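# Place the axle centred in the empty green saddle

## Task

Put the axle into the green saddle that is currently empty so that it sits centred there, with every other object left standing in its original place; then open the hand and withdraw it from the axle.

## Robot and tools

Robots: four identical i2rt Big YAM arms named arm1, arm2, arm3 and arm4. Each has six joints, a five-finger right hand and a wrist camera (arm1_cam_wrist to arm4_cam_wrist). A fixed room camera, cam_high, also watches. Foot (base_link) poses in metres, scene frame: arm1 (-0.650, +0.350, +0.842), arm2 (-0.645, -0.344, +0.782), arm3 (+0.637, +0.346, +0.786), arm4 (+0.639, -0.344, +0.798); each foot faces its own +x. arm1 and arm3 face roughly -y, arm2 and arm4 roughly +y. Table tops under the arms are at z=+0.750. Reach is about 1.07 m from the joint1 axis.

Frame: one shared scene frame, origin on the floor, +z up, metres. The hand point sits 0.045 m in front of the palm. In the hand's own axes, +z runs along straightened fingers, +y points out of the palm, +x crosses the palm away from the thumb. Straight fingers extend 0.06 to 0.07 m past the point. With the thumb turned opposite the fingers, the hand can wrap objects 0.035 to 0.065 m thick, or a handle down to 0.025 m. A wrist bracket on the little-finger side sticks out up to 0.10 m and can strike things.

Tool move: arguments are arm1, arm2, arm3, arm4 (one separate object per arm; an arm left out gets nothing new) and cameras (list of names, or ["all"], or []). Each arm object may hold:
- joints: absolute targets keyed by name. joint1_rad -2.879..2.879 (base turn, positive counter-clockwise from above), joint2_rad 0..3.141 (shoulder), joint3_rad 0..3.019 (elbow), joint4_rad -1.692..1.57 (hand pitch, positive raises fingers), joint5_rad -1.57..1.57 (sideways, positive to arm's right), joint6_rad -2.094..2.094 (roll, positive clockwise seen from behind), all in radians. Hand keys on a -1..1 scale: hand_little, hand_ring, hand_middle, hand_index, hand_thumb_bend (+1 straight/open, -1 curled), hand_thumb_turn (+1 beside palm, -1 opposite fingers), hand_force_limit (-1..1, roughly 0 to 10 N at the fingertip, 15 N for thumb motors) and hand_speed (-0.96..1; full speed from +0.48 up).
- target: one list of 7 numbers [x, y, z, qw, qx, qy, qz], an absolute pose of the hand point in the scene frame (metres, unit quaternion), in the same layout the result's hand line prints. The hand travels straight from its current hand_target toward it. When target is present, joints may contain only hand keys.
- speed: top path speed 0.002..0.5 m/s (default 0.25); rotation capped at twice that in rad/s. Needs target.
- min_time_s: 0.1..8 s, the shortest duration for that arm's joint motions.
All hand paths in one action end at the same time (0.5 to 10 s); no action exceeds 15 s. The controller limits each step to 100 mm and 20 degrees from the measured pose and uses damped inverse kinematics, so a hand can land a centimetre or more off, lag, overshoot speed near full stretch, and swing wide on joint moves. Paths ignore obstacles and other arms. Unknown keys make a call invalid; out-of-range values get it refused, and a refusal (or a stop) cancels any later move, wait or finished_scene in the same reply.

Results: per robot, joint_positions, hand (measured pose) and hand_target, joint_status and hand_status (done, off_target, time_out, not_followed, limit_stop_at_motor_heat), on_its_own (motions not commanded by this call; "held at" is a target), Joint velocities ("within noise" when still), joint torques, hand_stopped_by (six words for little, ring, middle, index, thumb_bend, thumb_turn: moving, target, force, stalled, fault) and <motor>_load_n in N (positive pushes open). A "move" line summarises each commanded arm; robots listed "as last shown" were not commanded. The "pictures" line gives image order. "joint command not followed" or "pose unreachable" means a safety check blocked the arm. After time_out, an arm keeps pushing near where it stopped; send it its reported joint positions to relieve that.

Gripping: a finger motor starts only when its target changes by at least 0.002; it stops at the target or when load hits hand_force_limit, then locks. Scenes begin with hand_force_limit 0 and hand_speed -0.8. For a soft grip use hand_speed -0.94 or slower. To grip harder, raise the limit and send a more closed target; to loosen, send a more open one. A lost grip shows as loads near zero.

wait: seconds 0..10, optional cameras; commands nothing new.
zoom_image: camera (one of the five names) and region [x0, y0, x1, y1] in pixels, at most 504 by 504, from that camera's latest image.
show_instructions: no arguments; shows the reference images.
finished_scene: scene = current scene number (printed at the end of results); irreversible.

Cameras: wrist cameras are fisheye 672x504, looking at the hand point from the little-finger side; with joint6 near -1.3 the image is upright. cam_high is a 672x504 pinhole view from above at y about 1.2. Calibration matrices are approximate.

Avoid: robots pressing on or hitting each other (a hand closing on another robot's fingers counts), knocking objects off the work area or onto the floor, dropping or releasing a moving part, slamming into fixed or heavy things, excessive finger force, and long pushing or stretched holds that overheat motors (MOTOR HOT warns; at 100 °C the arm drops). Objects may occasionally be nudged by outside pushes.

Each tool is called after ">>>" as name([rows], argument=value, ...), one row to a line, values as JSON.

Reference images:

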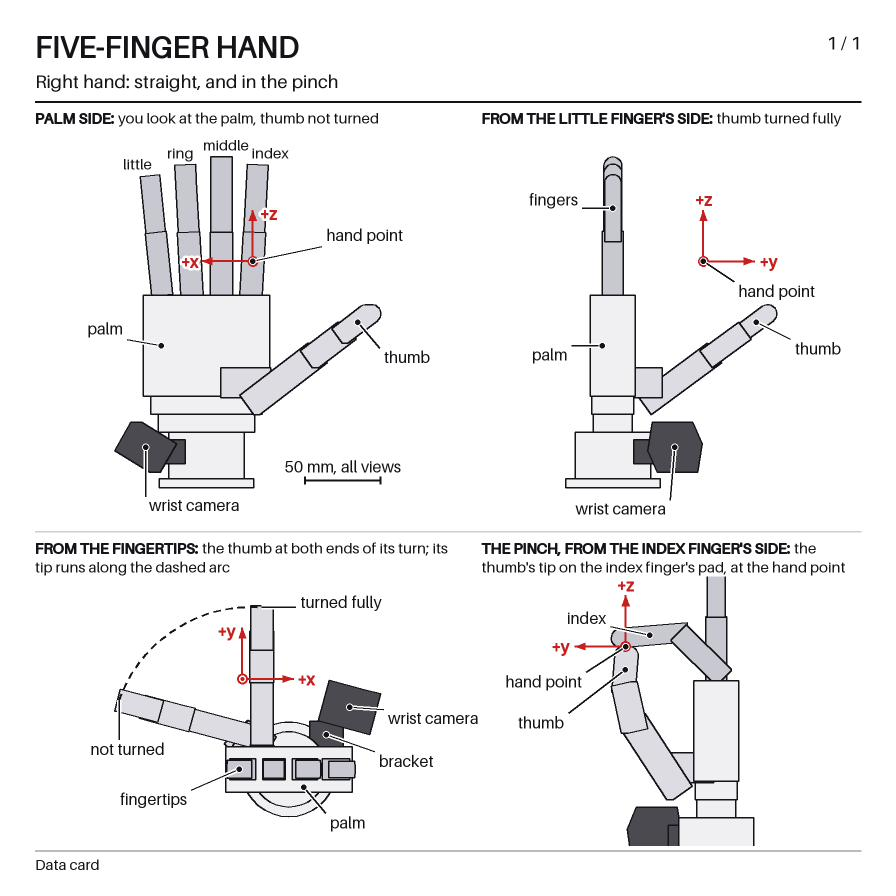

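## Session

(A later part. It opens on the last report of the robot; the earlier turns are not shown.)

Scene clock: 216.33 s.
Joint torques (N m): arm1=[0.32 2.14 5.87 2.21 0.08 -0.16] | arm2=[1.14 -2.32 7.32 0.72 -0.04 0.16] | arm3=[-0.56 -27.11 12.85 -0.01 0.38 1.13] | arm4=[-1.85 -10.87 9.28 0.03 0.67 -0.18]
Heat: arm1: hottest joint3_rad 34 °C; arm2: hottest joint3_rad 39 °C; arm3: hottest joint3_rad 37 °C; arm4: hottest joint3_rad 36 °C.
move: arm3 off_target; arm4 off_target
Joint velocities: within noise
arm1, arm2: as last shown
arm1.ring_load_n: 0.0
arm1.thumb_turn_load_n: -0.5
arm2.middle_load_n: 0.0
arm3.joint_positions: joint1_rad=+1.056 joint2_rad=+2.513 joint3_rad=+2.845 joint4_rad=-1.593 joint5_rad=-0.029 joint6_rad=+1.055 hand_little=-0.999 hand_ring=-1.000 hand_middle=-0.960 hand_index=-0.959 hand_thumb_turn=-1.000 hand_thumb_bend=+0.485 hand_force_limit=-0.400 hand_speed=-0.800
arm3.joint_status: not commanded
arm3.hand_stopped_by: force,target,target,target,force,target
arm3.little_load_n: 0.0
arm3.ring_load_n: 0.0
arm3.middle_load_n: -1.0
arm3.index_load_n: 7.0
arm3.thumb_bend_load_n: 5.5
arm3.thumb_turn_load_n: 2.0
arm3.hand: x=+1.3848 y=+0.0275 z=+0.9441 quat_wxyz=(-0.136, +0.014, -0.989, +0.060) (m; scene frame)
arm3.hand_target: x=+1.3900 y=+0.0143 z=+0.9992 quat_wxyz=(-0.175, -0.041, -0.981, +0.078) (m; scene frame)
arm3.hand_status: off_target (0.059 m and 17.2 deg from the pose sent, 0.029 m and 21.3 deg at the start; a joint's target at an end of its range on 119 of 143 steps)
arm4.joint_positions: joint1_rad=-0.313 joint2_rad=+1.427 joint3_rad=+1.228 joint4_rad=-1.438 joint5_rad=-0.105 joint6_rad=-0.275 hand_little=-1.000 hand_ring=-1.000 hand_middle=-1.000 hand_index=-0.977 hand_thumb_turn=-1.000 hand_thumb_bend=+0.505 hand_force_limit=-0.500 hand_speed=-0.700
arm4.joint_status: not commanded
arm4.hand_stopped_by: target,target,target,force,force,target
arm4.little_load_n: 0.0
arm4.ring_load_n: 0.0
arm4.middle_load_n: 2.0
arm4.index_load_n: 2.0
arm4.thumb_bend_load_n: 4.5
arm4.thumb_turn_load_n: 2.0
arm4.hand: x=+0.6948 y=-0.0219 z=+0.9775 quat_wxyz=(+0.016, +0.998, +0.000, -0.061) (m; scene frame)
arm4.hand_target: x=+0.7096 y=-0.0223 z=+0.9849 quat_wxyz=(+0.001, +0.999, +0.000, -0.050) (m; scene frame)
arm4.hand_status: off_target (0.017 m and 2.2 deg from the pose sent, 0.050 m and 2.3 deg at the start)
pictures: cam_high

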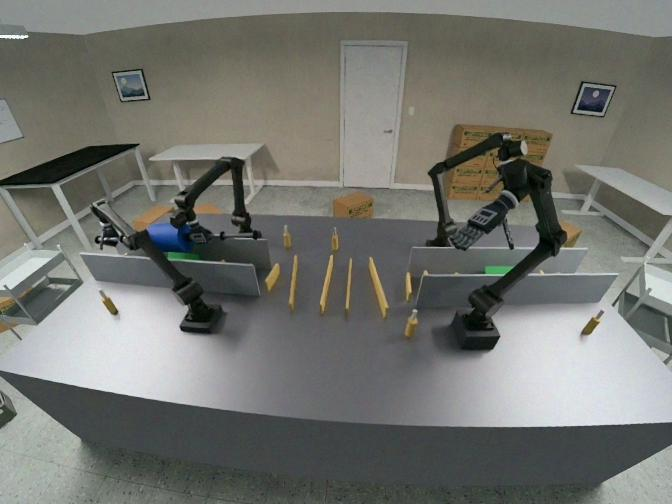

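>>> move(arm4={"target": [0.715, -0.022, 0.94, 0, 0.998, 0, -0.05], "speed": 0.05}, arm3={"target": [1.40, 0.009, 0.98, 0.0, 0, 1, 0], "speed": 0.05}, cameras=["cam_high"])

>>> zoom_image(camera="cam_high", region=[60, 170, 300, 310])

Scene clock: 221.10 s.
Joint torques (N m): arm1=[-0.32 1.9 5.79 2.18 0.07 -0.2] | arm2=[1.44 -2.43 7.31 0.61 -0.07 0.17] | arm3=[-1.26 -27.4 12.78 0.05 0.4 0.98] | arm4=[-2.14 -10.64 8.85 0.01 0.52 -0.2]
Heat: arm1: hottest joint3_rad 34 °C; arm2: hottest joint3_rad 38 °C; arm3: hottest joint3_rad 38 °C; arm4: hottest joint3_rad 36 °C.
move: arm3 off_target; arm4 off_target
Joint velocities: within noise
arm1, arm2: as last shown
arm1.thumb_turn_load_n: 0.0
arm3.joint_positions: joint1_rad=+1.059 joint2_rad=+2.542 joint3_rad=+2.845 joint4_rad=-1.584 joint5_rad=-0.028 joint6_rad=+1.072 hand_little=-0.999 hand_ring=-1.000 hand_middle=-0.960 hand_index=-0.959 hand_thumb_turn=-1.000 hand_thumb_bend=+0.485 hand_force_limit=-0.400 hand_speed=-0.800
arm3.joint_status: not commanded
arm3.hand_stopped_by: force,target,target,target,force,target
arm3.little_load_n: 0.0
arm3.ring_load_n: 0.0
arm3.middle_load_n: -1.0
arm3.index_load_n: 6.5
arm3.thumb_bend_load_n: 5.0
arm3.thumb_turn_load_n: 2.0
arm3.hand: x=+1.3888 y=+0.0273 z=+0.9222 quat_wxyz=(-0.128, +0.007, -0.990, +0.054) (m; scene frame)
arm3.hand_target: x=+1.3946 y=+0.0114 z=+0.9796 quat_wxyz=(-0.169, -0.042, -0.982, +0.076) (m; scene frame)
arm3.hand_status: off_target (0.062 m and 16.0 deg from the pose sent, 0.043 m and 17.2 deg at the start; a joint's target at an end of its range on 114 of 133 steps)
arm4.joint_positions: joint1_rad=-0.322 joint2_rad=+1.453 joint3_rad=+1.141 joint4_rad=-1.319 joint5_rad=-0.101 joint6_rad=-0.285 hand_little=-1.000 hand_ring=-1.000 hand_middle=-1.000 hand_index=-0.976 hand_thumb_turn=-1.000 hand_thumb_bend=+0.505 hand_force_limit=-0.500 hand_speed=-0.700
arm4.joint_status: not commanded
arm4.hand_stopped_by: target,target,target,force,force,target
arm4.little_load_n: 0.0
arm4.ring_load_n: 0.0
arm4.middle_load_n: 2.0
arm4.index_load_n: 5.5
arm4.thumb_bend_load_n: 5.0
arm4.thumb_turn_load_n: 2.0
arm4.hand: x=+0.6990 y=-0.0222 z=+0.9347 quat_wxyz=(+0.013, +0.998, +0.001, -0.058) (m; scene frame)
arm4.hand_target: x=+0.7145 y=-0.0222 z=+0.9400 quat_wxyz=(+0.000, +0.999, +0.000, -0.050) (m; scene frame)
arm4.hand_status: off_target (0.017 m and 1.8 deg from the pose sent, 0.043 m and 2.2 deg at the start)
pictures: cam_high

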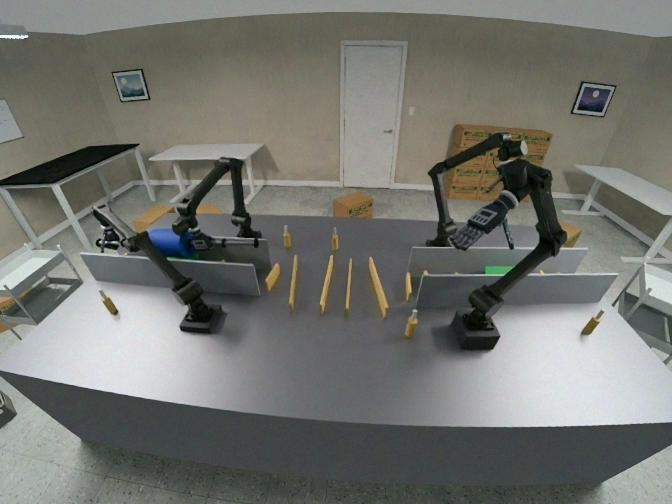

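Scaled by 2.100 from the camera's 672x504 image, which has a finer 960x720 frame.

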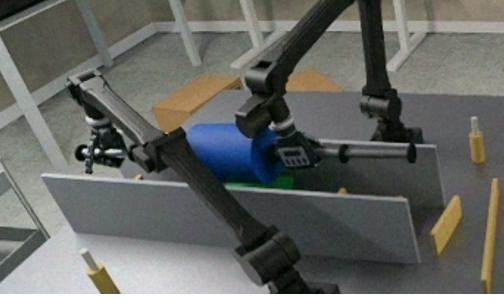

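>>> move(arm4={"target": [0.718, -0.022, 0.91, 0, 0.998, 0, -0.05], "speed": 0.05}, arm3={"target": [1.402, 0.005, 0.955, 0.0, 0, 1, 0], "speed": 0.05}, cameras=["cam_high", "arm4_cam_wrist"])

>>> zoom_image(camera="cam_high", region=[60, 170, 300, 310])

Scene clock: 226.17 s.
Joint torques (N m): arm1=[-0.5 2.2 5.98 2.11 0.05 -0.19] | arm2=[1.55 -2.55 7.24 0.85 -0.02 0.17] | arm3=[-2.02 -26.58 12.85 -0.01 0.35 0.82] | arm4=[-2.2 -10.87 8.64 0.03 0.43 -0.23]
Heat: arm1: hottest joint3_rad 34 °C; arm2: hottest joint3_rad 38 °C; arm3: hottest joint3_rad 38 °C; arm4: hottest joint3_rad 35 °C.
move: arm3 off_target; arm4 off_target
Joint velocities: within noise
arm1, arm2: as last shown
arm2.ring_load_n: -0.5
arm3.joint_positions: joint1_rad=+1.059 joint2_rad=+2.573 joint3_rad=+2.845 joint4_rad=-1.573 joint5_rad=-0.027 joint6_rad=+1.078 hand_little=-0.999 hand_ring=-1.000 hand_middle=-0.960 hand_index=-0.959 hand_thumb_turn=-1.000 hand_thumb_bend=+0.485 hand_force_limit=-0.400 hand_speed=-0.800
arm3.joint_status: not commanded
arm3.hand_stopped_by: force,target,target,target,force,target
arm3.little_load_n: 0.0
arm3.ring_load_n: 0.0
arm3.middle_load_n: -1.0
arm3.index_load_n: 6.5
arm3.thumb_bend_load_n: 5.5
arm3.thumb_turn_load_n: 1.5
arm3.hand: x=+1.3914 y=+0.0256 z=+0.8985 quat_wxyz=(-0.119, +0.004, -0.992, +0.049) (m; scene frame)
arm3.hand_target: x=+1.3969 y=+0.0074 z=+0.9545 quat_wxyz=(-0.159, -0.040, -0.984, +0.072) (m; scene frame)
arm3.hand_status: off_target (0.061 m and 14.8 deg from the pose sent, 0.042 m and 16.0 deg at the start; a joint's target at an end of its range on 113 of 130 steps)
arm4.joint_positions: joint1_rad=-0.329 joint2_rad=+1.480 joint3_rad=+1.089 joint4_rad=-1.239 joint5_rad=-0.099 joint6_rad=-0.291 hand_little=-1.000 hand_ring=-1.000 hand_middle=-1.000 hand_index=-0.976 hand_thumb_turn=-1.000 hand_thumb_bend=+0.505 hand_force_limit=-0.500 hand_speed=-0.700
arm4.joint_status: not commanded
arm4.hand_stopped_by: target,target,target,force,force,target
arm4.little_load_n: 0.0
arm4.ring_load_n: 0.0
arm4.middle_load_n: 1.5
arm4.index_load_n: 6.0
arm4.thumb_bend_load_n: 4.5
arm4.thumb_turn_load_n: 2.0
arm4.hand: x=+0.7020 y=-0.0229 z=+0.9050 quat_wxyz=(+0.013, +0.998, +0.000, -0.057) (m; scene frame)
arm4.hand_target: x=+0.7175 y=-0.0222 z=+0.9100 quat_wxyz=(+0.000, +0.999, +0.000, -0.050) (m; scene frame)
arm4.hand_status: off_target (0.017 m and 1.7 deg from the pose sent, 0.031 m and 1.8 deg at the start)
pictures: arm4_cam_wrist, cam_high
camera_calibration:
arm4_cam_wrist: T_world_to_cam=[[0.217816, -0.975806, -0.0189572, -0.153296], [-0.760082, -0.181783, 0.623883, -0.0410756], [-0.612235, -0.121482, -0.781288, 1.24564], [0, 0, 0, 1]] pos_world=[0.764794, -0.00573045, 0.995925]

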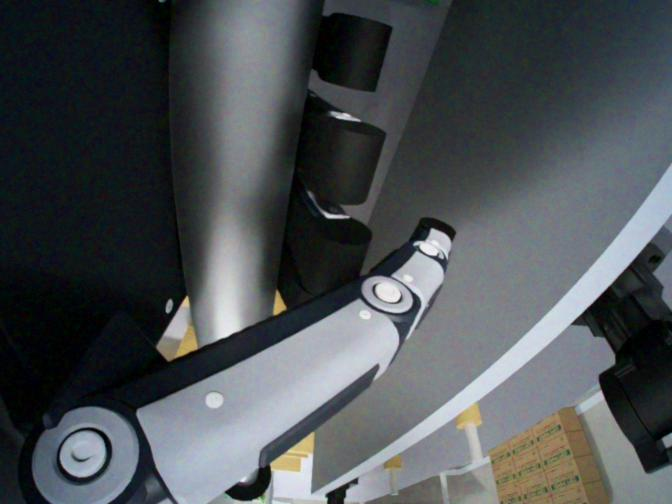

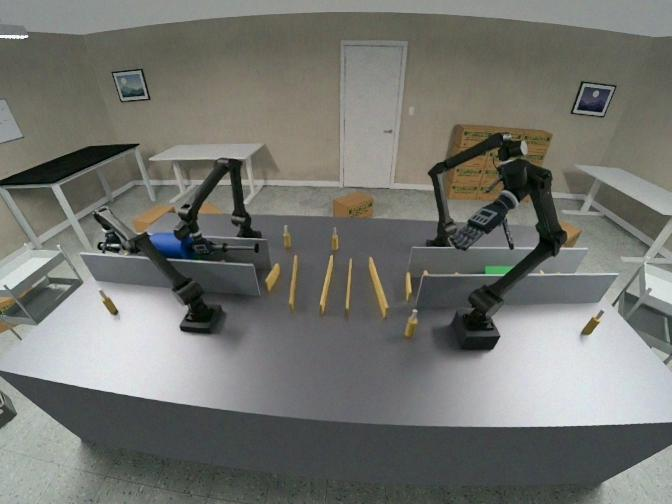

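Scaled by 2.100 from the camera's 672x504 image, which has a finer 960x720 frame.

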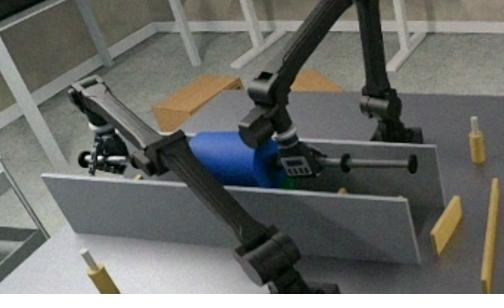

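>>> move(arm4={"target": [0.719, -0.022, 0.893, 0, 0.998, 0, -0.05], "speed": 0.04}, arm3={"target": [1.403, 0.003, 0.938, 0.0, 0, 1, 0], "speed": 0.04}, cameras=["cam_high"])

>>> zoom_image(camera="cam_high", region=[60, 170, 300, 310])

Scene clock: 231.53 s.
Joint torques (N m): arm1=[0.03 2.26 5.94 2.09 0.08 -0.19] | arm2=[1.26 -2.73 7.28 0.9 -0.06 0.19] | arm3=[-1.96 -27.75 12.78 -0.06 0.31 0.79] | arm4=[-2.2 -10.93 8.51 0.08 0.37 -0.21]
Heat: arm1: hottest joint3_rad 34 °C; arm2: hottest joint3_rad 38 °C; arm3: hottest joint3_rad 39 °C; arm4: hottest joint3_rad 35 °C.
move: arm3 off_target; arm4 off_target
Joint velocities: within noise
arm1, arm2: as last shown
arm1.index_load_n: -0.5
arm2.ring_load_n: 0.0
arm3.joint_positions: joint1_rad=+1.059 joint2_rad=+2.592 joint3_rad=+2.845 joint4_rad=-1.565 joint5_rad=-0.025 joint6_rad=+1.080 hand_little=-0.999 hand_ring=-1.000 hand_middle=-0.960 hand_index=-0.959 hand_thumb_turn=-1.000 hand_thumb_bend=+0.485 hand_force_limit=-0.400 hand_speed=-0.800
arm3.joint_status: not commanded
arm3.hand_stopped_by: force,target,target,target,force,target
arm3.little_load_n: 0.0
arm3.ring_load_n: 0.0
arm3.middle_load_n: -1.0
arm3.index_load_n: 6.5
arm3.thumb_bend_load_n: 5.5
arm3.thumb_turn_load_n: 2.0
arm3.hand: x=+1.3929 y=+0.0242 z=+0.8838 quat_wxyz=(-0.114, +0.002, -0.992, +0.048) (m; scene frame)
arm3.hand_target: x=+1.3982 y=+0.0053 z=+0.9377 quat_wxyz=(-0.152, -0.039, -0.985, +0.070) (m; scene frame)
arm3.hand_status: off_target (0.059 m and 14.2 deg from the pose sent, 0.047 m and 14.8 deg at the start; a joint's target at an end of its range on 131 of 150 steps)
arm4.joint_positions: joint1_rad=-0.334 joint2_rad=+1.500 joint3_rad=+1.061 joint4_rad=-1.193 joint5_rad=-0.098 joint6_rad=-0.294 hand_little=-1.000 hand_ring=-1.000 hand_middle=-1.000 hand_index=-0.976 hand_thumb_turn=-1.000 hand_thumb_bend=+0.505 hand_force_limit=-0.500 hand_speed=-0.700
arm4.joint_status: not commanded
arm4.hand_stopped_by: target,target,target,force,force,target
arm4.little_load_n: 0.0
arm4.ring_load_n: 0.0
arm4.middle_load_n: 1.5
arm4.index_load_n: 6.5
arm4.thumb_bend_load_n: 5.0
arm4.thumb_turn_load_n: 2.0
arm4.hand: x=+0.7039 y=-0.0236 z=+0.8877 quat_wxyz=(+0.014, +0.998, +0.000, -0.057) (m; scene frame)
arm4.hand_target: x=+0.7187 y=-0.0222 z=+0.8930 quat_wxyz=(+0.000, +0.999, +0.000, -0.050) (m; scene frame)
arm4.hand_status: off_target (0.016 m and 1.7 deg from the pose sent, 0.021 m and 1.7 deg at the start)
pictures: cam_high

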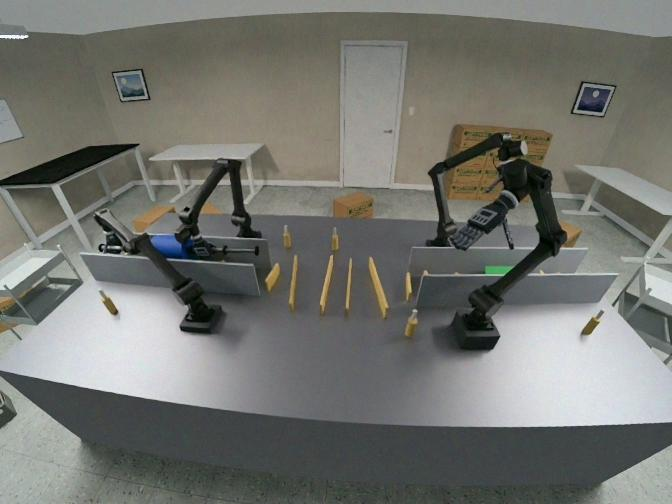

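Scaled by 2.100 from the camera's 672x504 image, which has a finer 960x720 frame.

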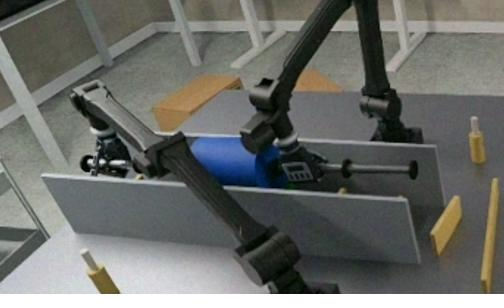

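>>> move(arm4={"target": [0.72, -0.022, 0.88, 0, 0.998, 0, -0.05], "speed": 0.04}, arm3={"target": [1.403, 0.003, 0.92, 0.0, 0, 1, 0], "speed": 0.04}, cameras=["cam_high"])

>>> move(arm4={"target": [0.72, -0.022, 0.87, 0, 0.998, 0, -0.05], "speed": 0.04}, arm3={"target": [1.403, 0.003, 0.905, 0.0, 0, 1, 0], "speed": 0.04}, cameras=["cam_high"])

>>> zoom_image(camera="cam_high", region=[60, 170, 300, 310])

Scene clock: 236.63 s.
Joint torques (N m): arm1=[-0.21 2.43 5.98 2.14 0.05 -0.17] | arm2=[0.97 -2.14 7.32 0.91 -0.08 0.16] | arm3=[-1.55 -26.64 12.63 -0.29 0.25 0.67] | arm4=[-1.85 -11.11 8.39 0.05 0.44 -0.2]
Heat: arm1: hottest joint3_rad 34 °C; arm2: hottest joint3_rad 38 °C; arm3: hottest joint3_rad 39 °C; arm4: hottest joint3_rad 35 °C.
move: arm3 off_target; arm4 off_target
Joint velocities: within noise
arm1: as last shown
arm1.index_load_n: 0.0
arm1.thumb_bend_load_n: -0.5
arm2.joint_positions: joint1_rad=+0.588 joint2_rad=+1.056 joint3_rad=+1.717 joint4_rad=-1.684 joint5_rad=+0.056 joint6_rad=-0.920 hand_little=+1.000 hand_ring=+1.000 hand_middle=+1.000 hand_index=+1.000 hand_thumb_turn=-1.000 hand_thumb_bend=+1.000 hand_force_limit=-0.200 hand_speed=-0.600
arm2.joint_status: not commanded
arm2.hand_stopped_by: target,target,target,target,target,target
arm2.little_load_n: 0.0
arm2.ring_load_n: 0.0
arm2.middle_load_n: 0.0
arm2.index_load_n: 0.0
arm2.thumb_bend_load_n: 0.0
arm2.thumb_turn_load_n: 0.0
arm2.hand: x=-0.7661 y=-0.0894 z=+1.2538 quat_wxyz=(-0.265, +0.708, +0.651, +0.075) (m; scene frame)
arm2.hand_target: x=-0.7697 y=-0.0905 z=+1.2508 quat_wxyz=(-0.259, +0.708, +0.654, +0.071) (m; scene frame)
arm2.hand_status: not commanded
arm3.joint_positions: joint1_rad=+1.059 joint2_rad=+2.612 joint3_rad=+2.849 joint4_rad=-1.559 joint5_rad=-0.022 joint6_rad=+1.081 hand_little=-0.999 hand_ring=-1.000 hand_middle=-0.960 hand_index=-0.959 hand_thumb_turn=-1.000 hand_thumb_bend=+0.485 hand_force_limit=-0.400 hand_speed=-0.800
arm3.joint_status: not commanded
arm3.hand_stopped_by: force,target,target,target,force,target
arm3.little_load_n: 0.0
arm3.ring_load_n: 0.0
arm3.middle_load_n: -1.0
arm3.index_load_n: 6.0
arm3.thumb_bend_load_n: 5.0
arm3.thumb_turn_load_n: 2.0
arm3.hand: x=+1.3939 y=+0.0231 z=+0.8694 quat_wxyz=(-0.109, +0.001, -0.993, +0.046) (m; scene frame)
arm3.hand_target: x=+1.3987 y=+0.0050 z=+0.9196 quat_wxyz=(-0.143, -0.037, -0.987, +0.066) (m; scene frame)
arm3.hand_status: off_target (0.055 m and 13.6 deg from the pose sent, 0.043 m and 14.2 deg at the start; a joint's target at an end of its range on 126 of 144 steps)
arm4.joint_positions: joint1_rad=-0.338 joint2_rad=+1.516 joint3_rad=+1.040 joint4_rad=-1.158 joint5_rad=-0.099 joint6_rad=-0.297 hand_little=-1.000 hand_ring=-1.000 hand_middle=-1.000 hand_index=-0.976 hand_thumb_turn=-1.000 hand_thumb_bend=+0.505 hand_force_limit=-0.500 hand_speed=-0.700
arm4.joint_status: not commanded
arm4.hand_stopped_by: target,target,target,force,force,target
arm4.little_load_n: 0.0
arm4.ring_load_n: 0.0
arm4.middle_load_n: 2.0
arm4.index_load_n: 6.5
arm4.thumb_bend_load_n: 5.0
arm4.thumb_turn_load_n: 2.0
arm4.hand: x=+0.7051 y=-0.0242 z=+0.8745 quat_wxyz=(+0.014, +0.998, -0.001, -0.058) (m; scene frame)
arm4.hand_target: x=+0.7197 y=-0.0223 z=+0.8800 quat_wxyz=(+0.000, +0.999, +0.000, -0.049) (m; scene frame)
arm4.hand_status: off_target (0.016 m and 1.8 deg from the pose sent, 0.018 m and 1.8 deg at the start)
pictures: cam_high

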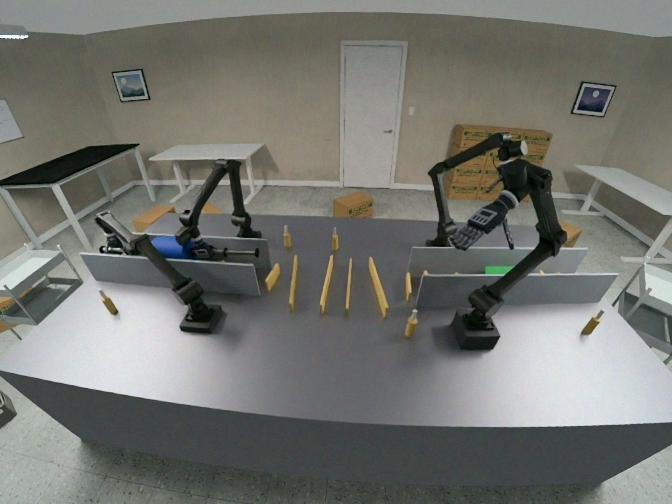

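Scene clock: 241.20 s.
Joint torques (N m): arm1=[-0.32 1.73 5.97 2.18 0.09 -0.17] | arm2=[1.14 -2.26 7.12 0.8 -0.06 0.15] | arm3=[-1.9 -25.52 12.36 -0.14 0.28 0.61] | arm4=[-1.49 -10.29 7.58 0.14 0.62 -0.2]
Heat: arm1: hottest joint3_rad 34 °C; arm2: hottest joint3_rad 37 °C; arm3: hottest joint3_rad 39 °C; arm4: hottest joint3_rad 35 °C.
move: arm3 off_target; arm4 off_target
Joint velocities: within noise
arm1.joint_positions: joint1_rad=+1.993 joint2_rad=+0.595 joint3_rad=+1.406 joint4_rad=-1.419 joint5_rad=-0.002 joint6_rad=+0.309 hand_little=+1.000 hand_ring=+1.000 hand_middle=+1.000 hand_index=+1.000 hand_thumb_turn=+1.000 hand_thumb_bend=+1.000 hand_force_limit=-0.200 hand_speed=-0.600
arm1.joint_status: not commanded
arm1.hand_stopped_by: target,target,target,target,target,target
arm1.little_load_n: 0.0
arm1.ring_load_n: 0.0
arm1.middle_load_n: 0.0
arm1.index_load_n: 0.0
arm1.thumb_bend_load_n: 0.0
arm1.thumb_turn_load_n: 0.0
arm1.hand: x=-0.4881 y=+0.4816 z=+1.3247 quat_wxyz=(-0.424, +0.671, -0.580, +0.182) (m; scene frame)
arm1.hand_target: x=-0.4837 y=+0.4844 z=+1.3246 quat_wxyz=(-0.428, +0.674, -0.574, +0.184) (m; scene frame)
arm1.hand_status: not commanded
arm2: as last shown
arm3.joint_positions: joint1_rad=+1.059 joint2_rad=+2.624 joint3_rad=+2.853 joint4_rad=-1.555 joint5_rad=-0.022 joint6_rad=+1.086 hand_little=-0.999 hand_ring=-1.000 hand_middle=-0.960 hand_index=-0.959 hand_thumb_turn=-1.000 hand_thumb_bend=+0.485 hand_force_limit=-0.400 hand_speed=-0.800
arm3.joint_status: not commanded
arm3.hand_stopped_by: force,target,target,target,force,target
arm3.little_load_n: 0.5
arm3.ring_load_n: 0.0
arm3.middle_load_n: -1.0
arm3.index_load_n: 5.5
arm3.thumb_bend_load_n: 5.5
arm3.thumb_turn_load_n: 1.5
arm3.hand: x=+1.3955 y=+0.0230 z=+0.8629 quat_wxyz=(-0.107, -0.001, -0.993, +0.045) (m; scene frame)
arm3.hand_target: x=+1.3994 y=+0.0047 z=+0.9048 quat_wxyz=(-0.136, -0.036, -0.988, +0.063) (m; scene frame)
arm3.hand_status: off_target (0.047 m and 13.4 deg from the pose sent, 0.042 m and 13.6 deg at the start; a joint's target at an end of its range on 120 of 137 steps)
arm4.joint_positions: joint1_rad=-0.341 joint2_rad=+1.520 joint3_rad=+1.035 joint4_rad=-1.131 joint5_rad=-0.103 joint6_rad=-0.297 hand_little=-1.000 hand_ring=-1.000 hand_middle=-1.000 hand_index=-0.976 hand_thumb_turn=-1.000 hand_thumb_bend=+0.505 hand_force_limit=-0.500 hand_speed=-0.700
arm4.joint_status: not commanded
arm4.hand_stopped_by: target,target,target,force,force,target
arm4.little_load_n: 0.0
arm4.ring_load_n: 0.0
arm4.middle_load_n: 1.5
arm4.index_load_n: 5.0
arm4.thumb_bend_load_n: 5.0
arm4.thumb_turn_load_n: 2.0
arm4.hand: x=+0.7064 y=-0.0201 z=+0.8700 quat_wxyz=(+0.005, +0.998, -0.002, -0.057) (m; scene frame)
arm4.hand_target: x=+0.7197 y=-0.0221 z=+0.8701 quat_wxyz=(+0.000, +0.999, +0.000, -0.050) (m; scene frame)
arm4.hand_status: off_target (0.014 m and 1.1 deg from the pose sent, 0.016 m and 1.8 deg at the start)
pictures: cam_high

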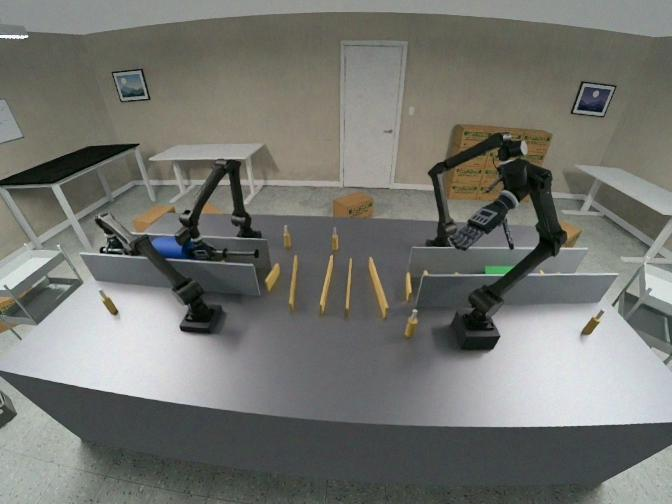

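Scaled by 2.100 from the camera's 672x504 image, which has a finer 960x720 frame.

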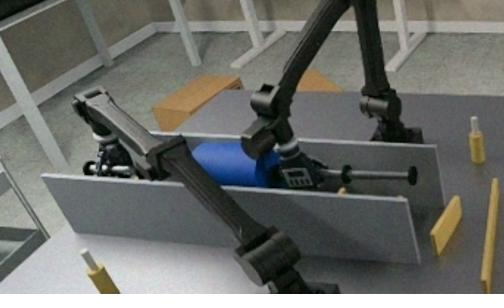

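>>> move(arm4={"target": [0.72, -0.022, 0.86, 0, 0.998, 0, -0.05], "speed": 0.04}, arm3={"target": [1.403, 0.006, 0.88, 0.0, 0, 1, 0], "speed": 0.04}, cameras=["cam_high", "arm3_cam_wrist"])

>>> zoom_image(camera="cam_high", region=[60, 170, 300, 310])

Scene clock: 245.97 s.
Joint torques (N m): arm1=[-0.38 2.32 5.93 2.14 0.06 -0.18] | arm2=[0.73 -2.9 7.36 0.88 -0.06 0.2] | arm3=[-1.32 -25.11 11.52 -0.1 0.41 0.51] | arm4=[-1.44 -9.82 6.68 0.08 0.7 -0.24]
Heat: arm1: hottest joint3_rad 33 °C; arm2: hottest joint3_rad 37 °C; arm3: hottest joint3_rad 39 °C; arm4: hottest joint3_rad 35 °C.
move: arm3 off_target; arm4 off_target
Joint velocities: within noise
arm1, arm2: as last shown
arm3.joint_positions: joint1_rad=+1.064 joint2_rad=+2.640 joint3_rad=+2.861 joint4_rad=-1.555 joint5_rad=-0.022 joint6_rad=+1.093 hand_little=-0.999 hand_ring=-1.000 hand_middle=-0.960 hand_index=-0.959 hand_thumb_turn=-1.000 hand_thumb_bend=+0.485 hand_force_limit=-0.400 hand_speed=-0.800
arm3.joint_status: not commanded
arm3.hand_stopped_by: force,target,target,target,force,target
arm3.little_load_n: 0.0
arm3.ring_load_n: 0.0
arm3.middle_load_n: -1.0
arm3.index_load_n: 3.5
arm3.thumb_bend_load_n: 5.5
arm3.thumb_turn_load_n: 1.5
arm3.hand: x=+1.3978 y=+0.0257 z=+0.8537 quat_wxyz=(-0.104, -0.002, -0.994, +0.043) (m; scene frame)
arm3.hand_target: x=+1.4004 y=+0.0074 z=+0.8798 quat_wxyz=(-0.124, -0.033, -0.990, +0.057) (m; scene frame)
arm3.hand_status: off_target (0.033 m and 13.0 deg from the pose sent, 0.025 m and 13.4 deg at the start; a joint's target at an end of its range on 115 of 131 steps)
arm4.joint_positions: joint1_rad=-0.343 joint2_rad=+1.525 joint3_rad=+1.030 joint4_rad=-1.101 joint5_rad=-0.106 joint6_rad=-0.294 hand_little=-1.000 hand_ring=-1.000 hand_middle=-1.000 hand_index=-0.976 hand_thumb_turn=-1.000 hand_thumb_bend=+0.505 hand_force_limit=-0.500 hand_speed=-0.700
arm4.joint_status: not commanded
arm4.hand_stopped_by: target,target,target,force,force,target
arm4.little_load_n: 0.0
arm4.ring_load_n: 0.0
arm4.middle_load_n: 1.5
arm4.index_load_n: 4.0
arm4.thumb_bend_load_n: 5.0
arm4.thumb_turn_load_n: 2.5
arm4.hand: x=+0.7079 y=-0.0145 z=+0.8650 quat_wxyz=(-0.005, +0.998, -0.004, -0.056) (m; scene frame)
arm4.hand_target: x=+0.7196 y=-0.0220 z=+0.8602 quat_wxyz=(+0.000, +0.999, +0.000, -0.050) (m; scene frame)
arm4.hand_status: off_target (0.015 m and 1.0 deg from the pose sent, 0.017 m and 1.1 deg at the start)
pictures: arm3_cam_wrist, cam_high
camera_calibration:
arm3_cam_wrist: T_world_to_cam=[[-0.208787, 0.97122, -0.114628, 0.364206], [0.714317, 0.231505, 0.660421, -1.56508], [0.667951, 0.0560069, -0.742095, -0.189629], [0, 0, 0, 1]] pos_world=[1.32067, 0.0192217, 0.934639]

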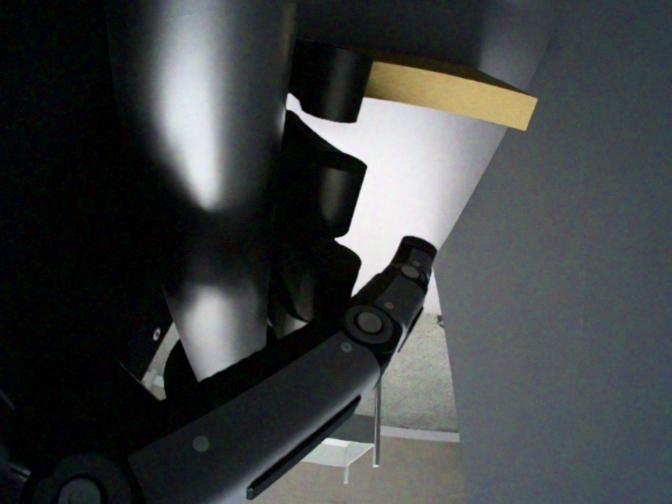

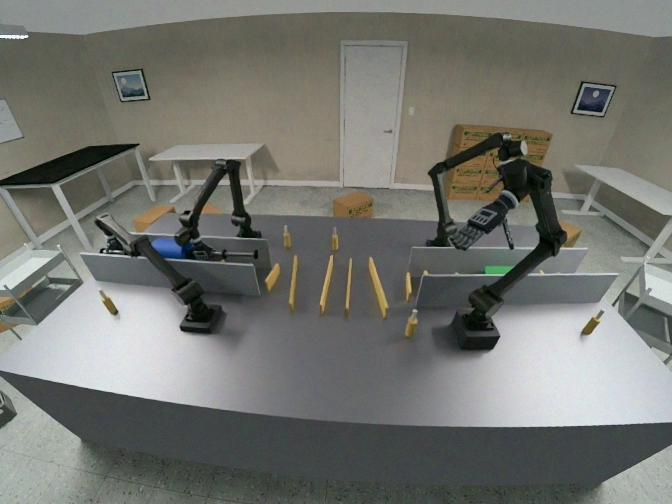

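Scaled by 2.100 from the camera's 672x504 image, which has a finer 960x720 frame.

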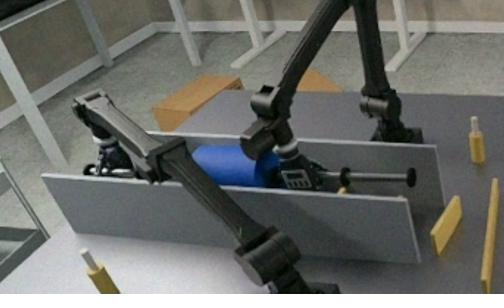

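>>> move(arm3={"joints": {"hand_thumb_bend": 1, "hand_speed": -0.3}}, arm4={"joints": {"hand_thumb_bend": 1, "hand_speed": -0.3}}, cameras=[])

>>> move(arm3={"joints": {"hand_little": 0, "hand_ring": 0, "hand_middle": 0, "hand_index": 0, "hand_speed": -0.5}}, arm4={"joints": {"hand_little": 0, "hand_ring": 0, "hand_middle": 0, "hand_index": 0, "hand_speed": -0.5}}, cameras=["cam_high", "arm3_cam_wrist", "arm4_cam_wrist"])

Scene clock: 247.90 s.
Joint torques (N m): arm1=[-0.5 2.14 5.96 2.17 0.06 -0.18] | arm2=[0.21 -2.73 7.31 0.88 -0.06 0.19] | arm3=[-1.67 -25 11.73 -0.05 0.32 0.52] | arm4=[-1.55 -9.82 6.67 -0.01 0.7 -0.24]
Heat: arm1: hottest joint3_rad 33 °C; arm2: hottest joint3_rad 37 °C; arm3: hottest joint3_rad 39 °C; arm4: hottest joint3_rad 35 °C.
move: arm3 done; arm4 done
Joint velocities: within noise
arm1, arm2: as last shown
arm3.joint_positions: joint1_rad=+1.064 joint2_rad=+2.640 joint3_rad=+2.861 joint4_rad=-1.555 joint5_rad=-0.022 joint6_rad=+1.094 hand_little=-0.999 hand_ring=-1.000 hand_middle=-0.960 hand_index=-0.959 hand_thumb_turn=-1.000 hand_thumb_bend=+1.000 hand_force_limit=-0.400 hand_speed=-0.300
arm3.joint_status: all done
arm3.hand_stopped_by: force,target,target,target,target,target
arm3.little_load_n: 0.0
arm3.ring_load_n: 0.0
arm3.middle_load_n: 0.0
arm3.index_load_n: 4.5
arm3.thumb_bend_load_n: 0.0
arm3.thumb_turn_load_n: 0.0
arm3.hand: x=+1.3979 y=+0.0259 z=+0.8534 quat_wxyz=(-0.104, -0.002, -0.994, +0.043) (m; scene frame)
arm3.hand_target: x=+1.4004 y=+0.0073 z=+0.8798 quat_wxyz=(-0.124, -0.033, -0.990, +0.057) (m; scene frame)
arm3.hand_status: not commanded
arm4.joint_positions: joint1_rad=-0.343 joint2_rad=+1.525 joint3_rad=+1.030 joint4_rad=-1.099 joint5_rad=-0.106 joint6_rad=-0.294 hand_little=-1.000 hand_ring=-1.000 hand_middle=-1.000 hand_index=-0.976 hand_thumb_turn=-1.000 hand_thumb_bend=+1.000 hand_force_limit=-0.500 hand_speed=-0.300
arm4.joint_status: all done
arm4.hand_stopped_by: target,target,target,force,target,target
arm4.little_load_n: 0.0
arm4.ring_load_n: 0.5
arm4.middle_load_n: 3.5
arm4.index_load_n: 3.5
arm4.thumb_bend_load_n: 0.0
arm4.thumb_turn_load_n: 0.0
arm4.hand: x=+0.7080 y=-0.0141 z=+0.8647 quat_wxyz=(-0.006, +0.998, -0.004, -0.056) (m; scene frame)
arm4.hand_target: x=+0.7196 y=-0.0220 z=+0.8602 quat_wxyz=(+0.000, +0.999, +0.000, -0.050) (m; scene frame)
arm4.hand_status: not commanded
pictures: none
No camera images: "cameras" was empty.

Scene clock: 249.17 s.
Joint torques (N m): arm1=[0.21 2.02 5.83 2.29 0.05 -0.17] | arm2=[0.5 -2.43 7.23 0.88 -0.04 0.11] | arm3=[-1.2 -25 9.66 0.9 0.08 0.06] | arm4=[-0.91 -9.88 6.72 -0.99 0.57 -0.06]
Heat: arm1: hottest joint3_rad 33 °C; arm2: hottest joint3_rad 37 °C; arm3: hottest joint3_rad 39 °C; arm4: hottest joint3_rad 35 °C.
move: arm3 done; arm4 done
Joint velocities: within noise
arm1, arm2: as last shown
arm1.index_load_n: -0.5
arm3.joint_positions: joint1_rad=+1.059 joint2_rad=+2.638 joint3_rad=+2.892 joint4_rad=-1.575 joint5_rad=-0.015 joint6_rad=+1.133 hand_little=-0.001 hand_ring=+0.000 hand_middle=+0.000 hand_index=+0.000 hand_thumb_turn=-1.000 hand_thumb_bend=+1.000 hand_force_limit=-0.400 hand_speed=-0.500
arm3.joint_status: all done
arm3.hand_stopped_by: target,target,target,target,target,target
arm3.little_load_n: -2.5
arm3.ring_load_n: 0.0
arm3.middle_load_n: 0.0
arm3.index_load_n: 0.0
arm3.thumb_bend_load_n: 0.0
arm3.thumb_turn_load_n: 0.0
arm3.hand: x=+1.3983 y=+0.0196 z=+0.8668 quat_wxyz=(-0.109, -0.025, -0.993, +0.047) (m; scene frame)
arm3.hand_target: x=+1.4004 y=+0.0072 z=+0.8799 quat_wxyz=(-0.124, -0.033, -0.990, +0.057) (m; scene frame)
arm3.hand_status: not commanded
arm4.joint_positions: joint1_rad=-0.348 joint2_rad=+1.525 joint3_rad=+1.030 joint4_rad=-1.071 joint5_rad=-0.103 joint6_rad=-0.313 hand_little=+0.000 hand_ring=+0.000 hand_middle=+0.000 hand_index=+0.000 hand_thumb_turn=-1.000 hand_thumb_bend=+1.000 hand_force_limit=-0.500 hand_speed=-0.500
arm4.joint_status: all done
arm4.hand_stopped_by: target,target,target,target,target,target
arm4.little_load_n: 0.0
arm4.ring_load_n: 0.0
arm4.middle_load_n: 0.0
arm4.index_load_n: 0.0
arm4.thumb_bend_load_n: 0.0
arm4.thumb_turn_load_n: 0.0
arm4.hand: x=+0.7137 y=-0.0082 z=+0.8625 quat_wxyz=(-0.019, +0.999, +0.003, -0.050) (m; scene frame)
arm4.hand_target: x=+0.7195 y=-0.0220 z=+0.8602 quat_wxyz=(+0.000, +0.999, +0.000, -0.050) (m; scene frame)
arm4.hand_status: not commanded
pictures: arm3_cam_wrist, arm4_cam_wrist, cam_high
camera_calibration:
arm3_cam_wrist: T_world_to_cam=[[-0.163148, 0.979325, -0.119607, 0.312045], [0.716797, 0.20096, 0.667695, -1.58182], [0.677927, 0.0231986, -0.734764, -0.199601], [0, 0, 0, 1]] pos_world=[1.32007, 0.0169207, 0.946839]
arm4_cam_wrist: T_world_to_cam=[[0.221474, -0.972011, -0.0783767, -0.0936902], [-0.768739, -0.223478, 0.599248, 0.0239419], [-0.599991, -0.0724666, -0.796718, 1.22641], [0, 0, 0, 1]] pos_world=[0.774992, 0.00315643, 0.955414]

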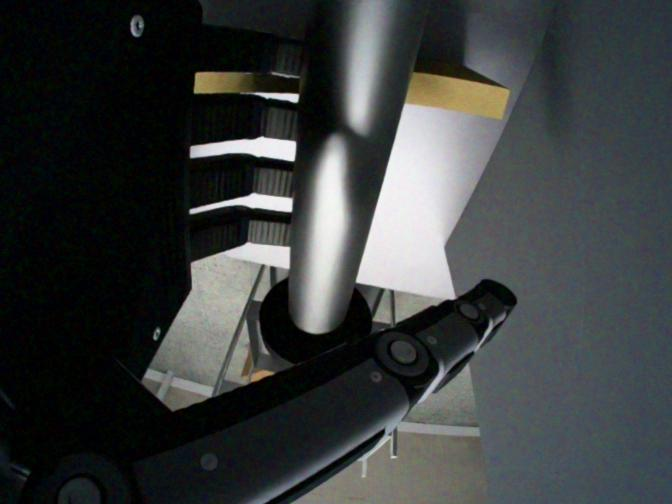

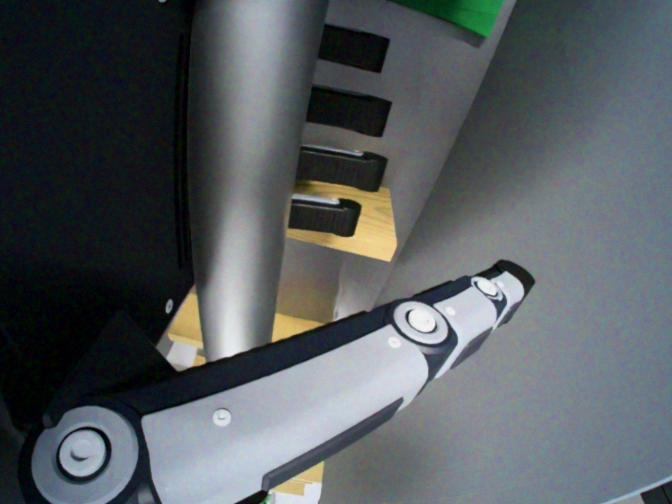

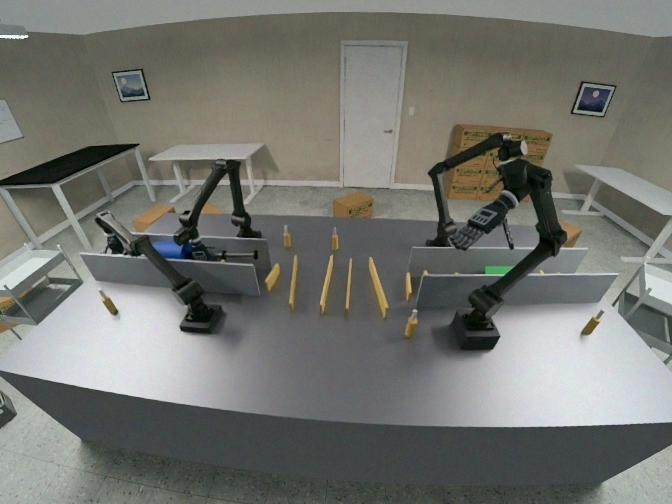

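>>> move(arm3={"target": [1.403, 0.01, 0.908, 0.0, 0, 1, 0], "speed": 0.04}, arm4={"target": [0.718, -0.014, 0.893, 0, 0.999, 0, -0.03], "speed": 0.04}, cameras=["arm3_cam_wrist", "arm4_cam_wrist"])

Scene clock: 253.70 s.
Joint torques (N m): arm1=[-0.09 2.26 5.9 2.17 0.06 -0.17] | arm2=[0.73 -2.26 7.25 0.92 -0.08 0.17] | arm3=[-0.67 -27.87 9.63 0.23 -0.03 0.13] | arm4=[0.44 -11.28 10.35 -1.63 0.49 0.24]
Heat: arm1: hottest joint3_rad 33 °C; arm2: hottest joint3_rad 37 °C; arm3: hottest joint3_rad 39 °C; arm4: hottest joint3_rad 35 °C.
move: arm3 off_target; arm4 off_target
Joint velocities: within noise
arm1, arm2: as last shown
arm3.joint_positions: joint1_rad=+1.059 joint2_rad=+2.638 joint3_rad=+2.892 joint4_rad=-1.575 joint5_rad=-0.015 joint6_rad=+1.142 hand_little=-0.001 hand_ring=+0.000 hand_middle=+0.000 hand_index=+0.000 hand_thumb_turn=-1.000 hand_thumb_bend=+1.000 hand_force_limit=-0.400 hand_speed=-0.500
arm3.joint_status: not commanded
arm3.hand_stopped_by: target,target,target,target,target,target
arm3.little_load_n: -1.5
arm3.ring_load_n: 0.0
arm3.middle_load_n: 0.0
arm3.index_load_n: 1.0
arm3.thumb_bend_load_n: 0.0
arm3.thumb_turn_load_n: 0.0
arm3.hand: x=+1.3989 y=+0.0193 z=+0.8675 quat_wxyz=(-0.109, -0.029, -0.992, +0.047) (m; scene frame)
arm3.hand_target: x=+1.4008 y=+0.0112 z=+0.9074 quat_wxyz=(-0.135, -0.037, -0.988, +0.060) (m; scene frame)
arm3.hand_status: off_target (0.042 m and 14.1 deg from the pose sent, 0.043 m and 13.9 deg at the start; a joint's target at an end of its range on 118 of 120 steps)
arm4.joint_positions: joint1_rad=-0.339 joint2_rad=+1.509 joint3_rad=+1.054 joint4_rad=-1.135 joint5_rad=-0.063 joint6_rad=-0.315 hand_little=+0.000 hand_ring=+0.000 hand_middle=+0.000 hand_index=+0.000 hand_thumb_turn=-1.000 hand_thumb_bend=+1.000 hand_force_limit=-0.500 hand_speed=-0.500
arm4.joint_status: not commanded
arm4.hand_stopped_by: target,target,target,target,target,target
arm4.little_load_n: 0.0
arm4.ring_load_n: 0.0
arm4.middle_load_n: 0.0
arm4.index_load_n: 0.0
arm4.thumb_bend_load_n: 0.0
arm4.thumb_turn_load_n: 0.0
arm4.hand: x=+0.7166 y=-0.0154 z=+0.8775 quat_wxyz=(-0.001, +0.999, +0.009, -0.035) (m; scene frame)
arm4.hand_target: x=+0.7180 y=-0.0142 z=+0.8926 quat_wxyz=(+0.000, +1.000, +0.000, -0.030) (m; scene frame)
arm4.hand_status: off_target (0.016 m and 1.1 deg from the pose sent, 0.031 m and 3.2 deg at the start)
pictures: arm3_cam_wrist, arm4_cam_wrist
camera_calibration:
arm3_cam_wrist: T_world_to_cam=[[-0.15462, 0.980861, -0.118336, 0.299395], [0.717499, 0.193822, 0.66905, -1.58466], [0.679181, 0.0185422, -0.733736, -0.201988], [0, 0, 0, 1]] pos_world=[1.32047, 0.0172221, 0.947439]
arm4_cam_wrist: T_world_to_cam=[[0.234631, -0.971348, -0.037829, -0.145015], [-0.784356, -0.212163, 0.5829, 0.0413618], [-0.574225, -0.107095, -0.811663, 1.2337], [0, 0, 0, 1]] pos_world=[0.774886, 0.0000380731, 0.97175]

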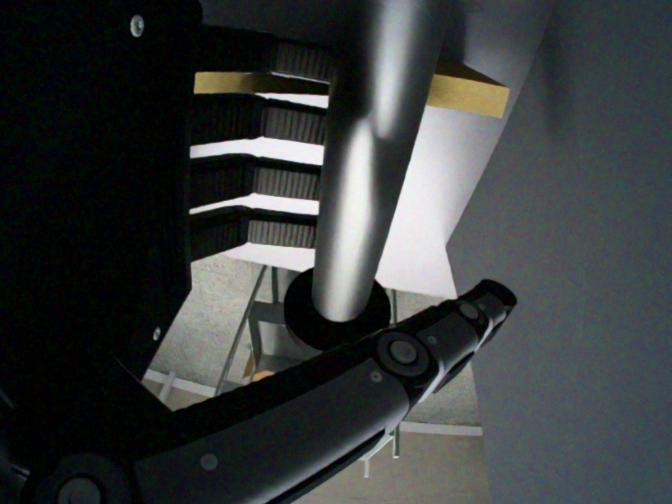

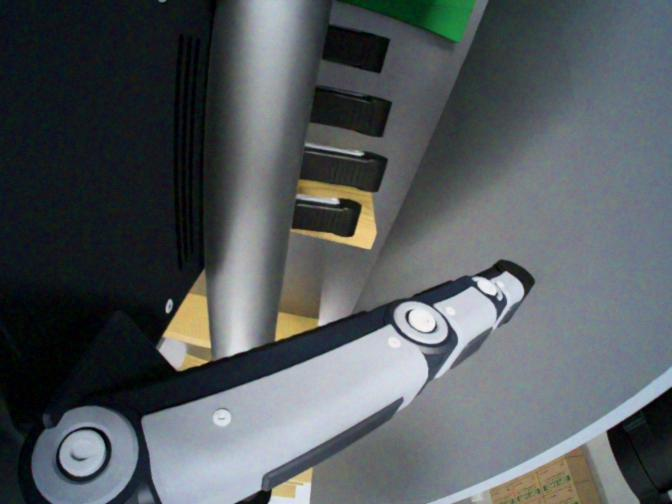

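>>> move(arm3={"target": [1.403, 0.0, 0.93, 0.0, 0, 1, 0], "speed": 0.04}, cameras=["arm3_cam_wrist", "arm4_cam_wrist"])

Scene clock: 258.70 s.
Joint torques (N m): arm1=[0.32 1.9 5.86 2.26 0.06 -0.19] | arm2=[0.91 -2.61 7.17 0.81 -0.06 0.16] | arm3=[-1.26 -29.68 9.48 1.07 -0.12 0] | arm4=[0.44 -11.28 10.33 -1.61 0.49 0.25]
Heat: arm1: hottest joint3_rad 33 °C; arm2: hottest joint3_rad 37 °C; arm3: hottest joint3_rad 38 °C; arm4: hottest joint3_rad 35 °C.
move: arm3 off_target
Joint velocities: within noise
arm1, arm2, arm4: as last shown
arm1.index_load_n: 0.0
arm2.thumb_turn_load_n: 0.5
arm3.joint_positions: joint1_rad=+1.049 joint2_rad=+2.627 joint3_rad=+2.892 joint4_rad=-1.576 joint5_rad=-0.015 joint6_rad=+1.143 hand_little=+0.000 hand_ring=+0.000 hand_middle=+0.000 hand_index=+0.000 hand_thumb_turn=-1.000 hand_thumb_bend=+1.000 hand_force_limit=-0.400 hand_speed=-0.500
arm3.joint_status: not commanded
arm3.hand_stopped_by: target,target,target,target,target,target
arm3.little_load_n: 0.0
arm3.ring_load_n: 0.0
arm3.middle_load_n: 0.5
arm3.index_load_n: 0.5
arm3.thumb_bend_load_n: 0.0
arm3.thumb_turn_load_n: 0.0
arm3.hand: x=+1.3959 y=+0.0120 z=+0.8760 quat_wxyz=(-0.113, -0.034, -0.992, +0.049) (m; scene frame)
arm3.hand_target: x=+1.3998 y=+0.0019 z=+0.9293 quat_wxyz=(-0.152, -0.042, -0.985, +0.068) (m; scene frame)
arm3.hand_status: off_target (0.056 m and 14.7 deg from the pose sent, 0.066 m and 14.1 deg at the start; a joint's target at an end of its range on 127 of 130 steps)
arm4.hand: x=+0.7164 y=-0.0153 z=+0.8775 quat_wxyz=(-0.001, +0.999, +0.009, -0.035) (m; scene frame)
arm4.hand_target: x=+0.7178 y=-0.0142 z=+0.8926 quat_wxyz=(+0.000, +1.000, +0.000, -0.030) (m; scene frame)
pictures: arm3_cam_wrist, arm4_cam_wrist
camera_calibration:
arm3_cam_wrist: T_world_to_cam=[[-0.142754, 0.982011, -0.123594, 0.295243], [0.71411, 0.188655, 0.674134, -1.5865], [0.685323, 0.00797516, -0.728195, -0.206899], [0, 0, 0, 1]] pos_world=[1.31687, 0.0110193, 0.955339]
arm4_cam_wrist: T_world_to_cam=[[0.235058, -0.971248, -0.0377581, -0.145369], [-0.784291, -0.212471, 0.582875, 0.0411784], [-0.574139, -0.107396, -0.811684, 1.23354], [0, 0, 0, 1]] pos_world=[0.774686, 0.0000372808, 0.97175]

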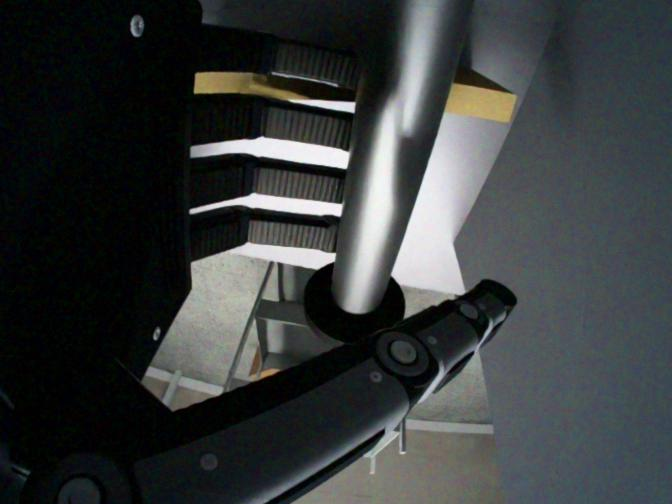

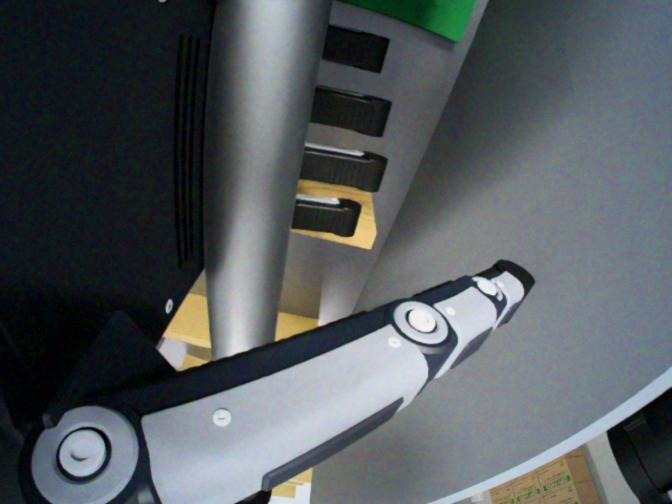

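>>> move(arm3={"target": [1.40, -0.002, 0.95, 0.0, 0, 1, 0], "speed": 0.04}, arm4={"target": [0.718, 0.0, 0.90, 0, 1, 0, -0.02], "speed": 0.04}, cameras=["arm3_cam_wrist", "arm4_cam_wrist"])

Scene clock: 264.07 s.
Joint torques (N m): arm1=[0.09 1.85 6.02 2.15 0.05 -0.17] | arm2=[1.32 -2.67 7.32 0.84 -0.09 0.18] | arm3=[-1.55 -29.86 9.57 0.61 -0.19 0.09] | arm4=[1.08 -10.05 12.71 -1.32 0.29 0.28]
Heat: arm1: hottest joint3_rad 33 °C; arm2: hottest joint3_rad 37 °C; arm3: hottest joint3_rad 38 °C; arm4: hottest joint3_rad 35 °C.
move: arm3 off_target; arm4 off_target
Joint velocities: within noise
arm1, arm2: as last shown
arm2.little_load_n: -0.5
arm2.thumb_turn_load_n: 0.0
arm3.joint_positions: joint1_rad=+1.047 joint2_rad=+2.619 joint3_rad=+2.892 joint4_rad=-1.576 joint5_rad=-0.015 joint6_rad=+1.144 hand_little=+0.000 hand_ring=+0.000 hand_middle=+0.000 hand_index=+0.000 hand_thumb_turn=-1.000 hand_thumb_bend=+1.000 hand_force_limit=-0.400 hand_speed=-0.500
arm3.joint_status: not commanded
arm3.hand_stopped_by: target,target,target,target,target,target
arm3.little_load_n: 0.0
arm3.ring_load_n: 0.0
arm3.middle_load_n: 2.5
arm3.index_load_n: 0.0
arm3.thumb_bend_load_n: 0.0
arm3.thumb_turn_load_n: 0.0
arm3.hand: x=+1.3955 y=+0.0100 z=+0.8828 quat_wxyz=(-0.117, -0.036, -0.991, +0.051) (m; scene frame)
arm3.hand_target: x=+1.3966 y=+0.0002 z=+0.9485 quat_wxyz=(-0.160, -0.044, -0.984, +0.072) (m; scene frame)
arm3.hand_status: off_target (0.068 m and 15.2 deg from the pose sent, 0.075 m and 14.7 deg at the start; a joint's target at an end of its range on 141 of 144 steps)
arm4.joint_positions: joint1_rad=-0.328 joint2_rad=+1.513 joint3_rad=+1.072 joint4_rad=-1.163 joint5_rad=-0.040 joint6_rad=-0.301 hand_little=+0.000 hand_ring=+0.000 hand_middle=+0.000 hand_index=+0.000 hand_thumb_turn=-1.000 hand_thumb_bend=+1.000 hand_force_limit=-0.500 hand_speed=-0.500
arm4.joint_status: not commanded
arm4.hand_stopped_by: target,target,target,target,target,target
arm4.little_load_n: 1.0
arm4.ring_load_n: 0.0
arm4.middle_load_n: 0.0
arm4.index_load_n: 0.5
arm4.thumb_bend_load_n: 0.0
arm4.thumb_turn_load_n: 0.0
arm4.hand: x=+0.7166 y=-0.0147 z=+0.8829 quat_wxyz=(+0.008, +1.000, +0.007, -0.025) (m; scene frame)
arm4.hand_target: x=+0.7178 y=-0.0006 z=+0.8997 quat_wxyz=(-0.001, +1.000, +0.000, -0.020) (m; scene frame)
arm4.hand_status: off_target (0.023 m and 1.4 deg from the pose sent, 0.027 m and 1.9 deg at the start)
pictures: arm3_cam_wrist, arm4_cam_wrist
camera_calibration:
arm3_cam_wrist: T_world_to_cam=[[-0.138489, 0.982007, -0.128387, 0.296129], [0.709725, 0.188823, 0.678702, -1.58828], [0.690733, 0.00287374, -0.723104, -0.213586], [0, 0, 0, 1]] pos_world=[1.31578, 0.00971649, 0.96154]
arm4_cam_wrist: T_world_to_cam=[[0.232824, -0.972408, -0.0147143, -0.163423], [-0.795817, -0.199196, 0.571835, 0.0564783], [-0.558988, -0.121427, -0.820236, 1.23454], [0, 0, 0, 1]] pos_world=[0.773086, 0.00224296, 0.977911]

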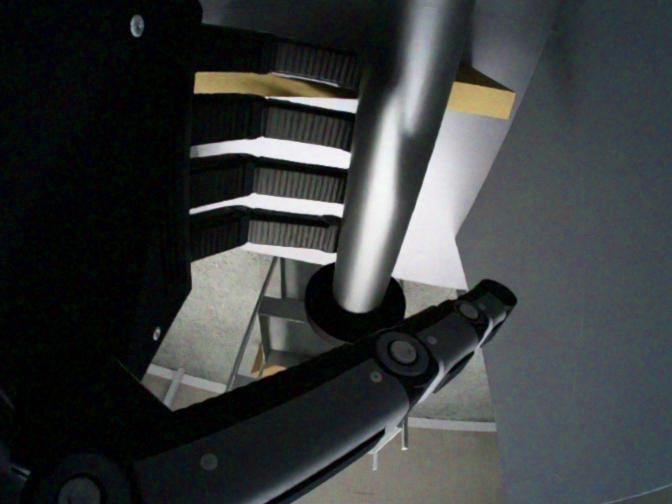

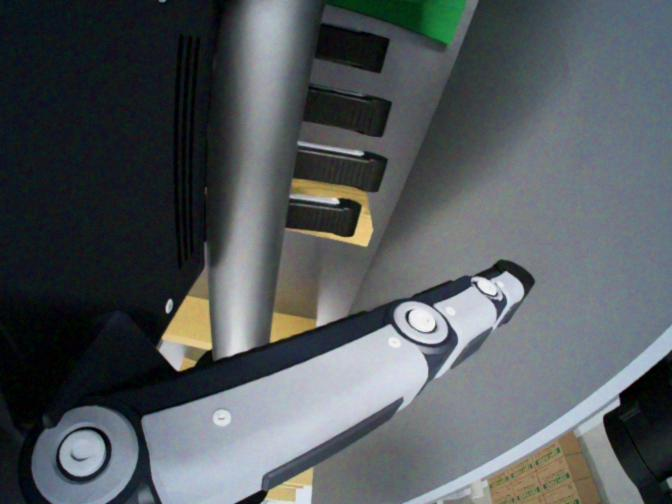

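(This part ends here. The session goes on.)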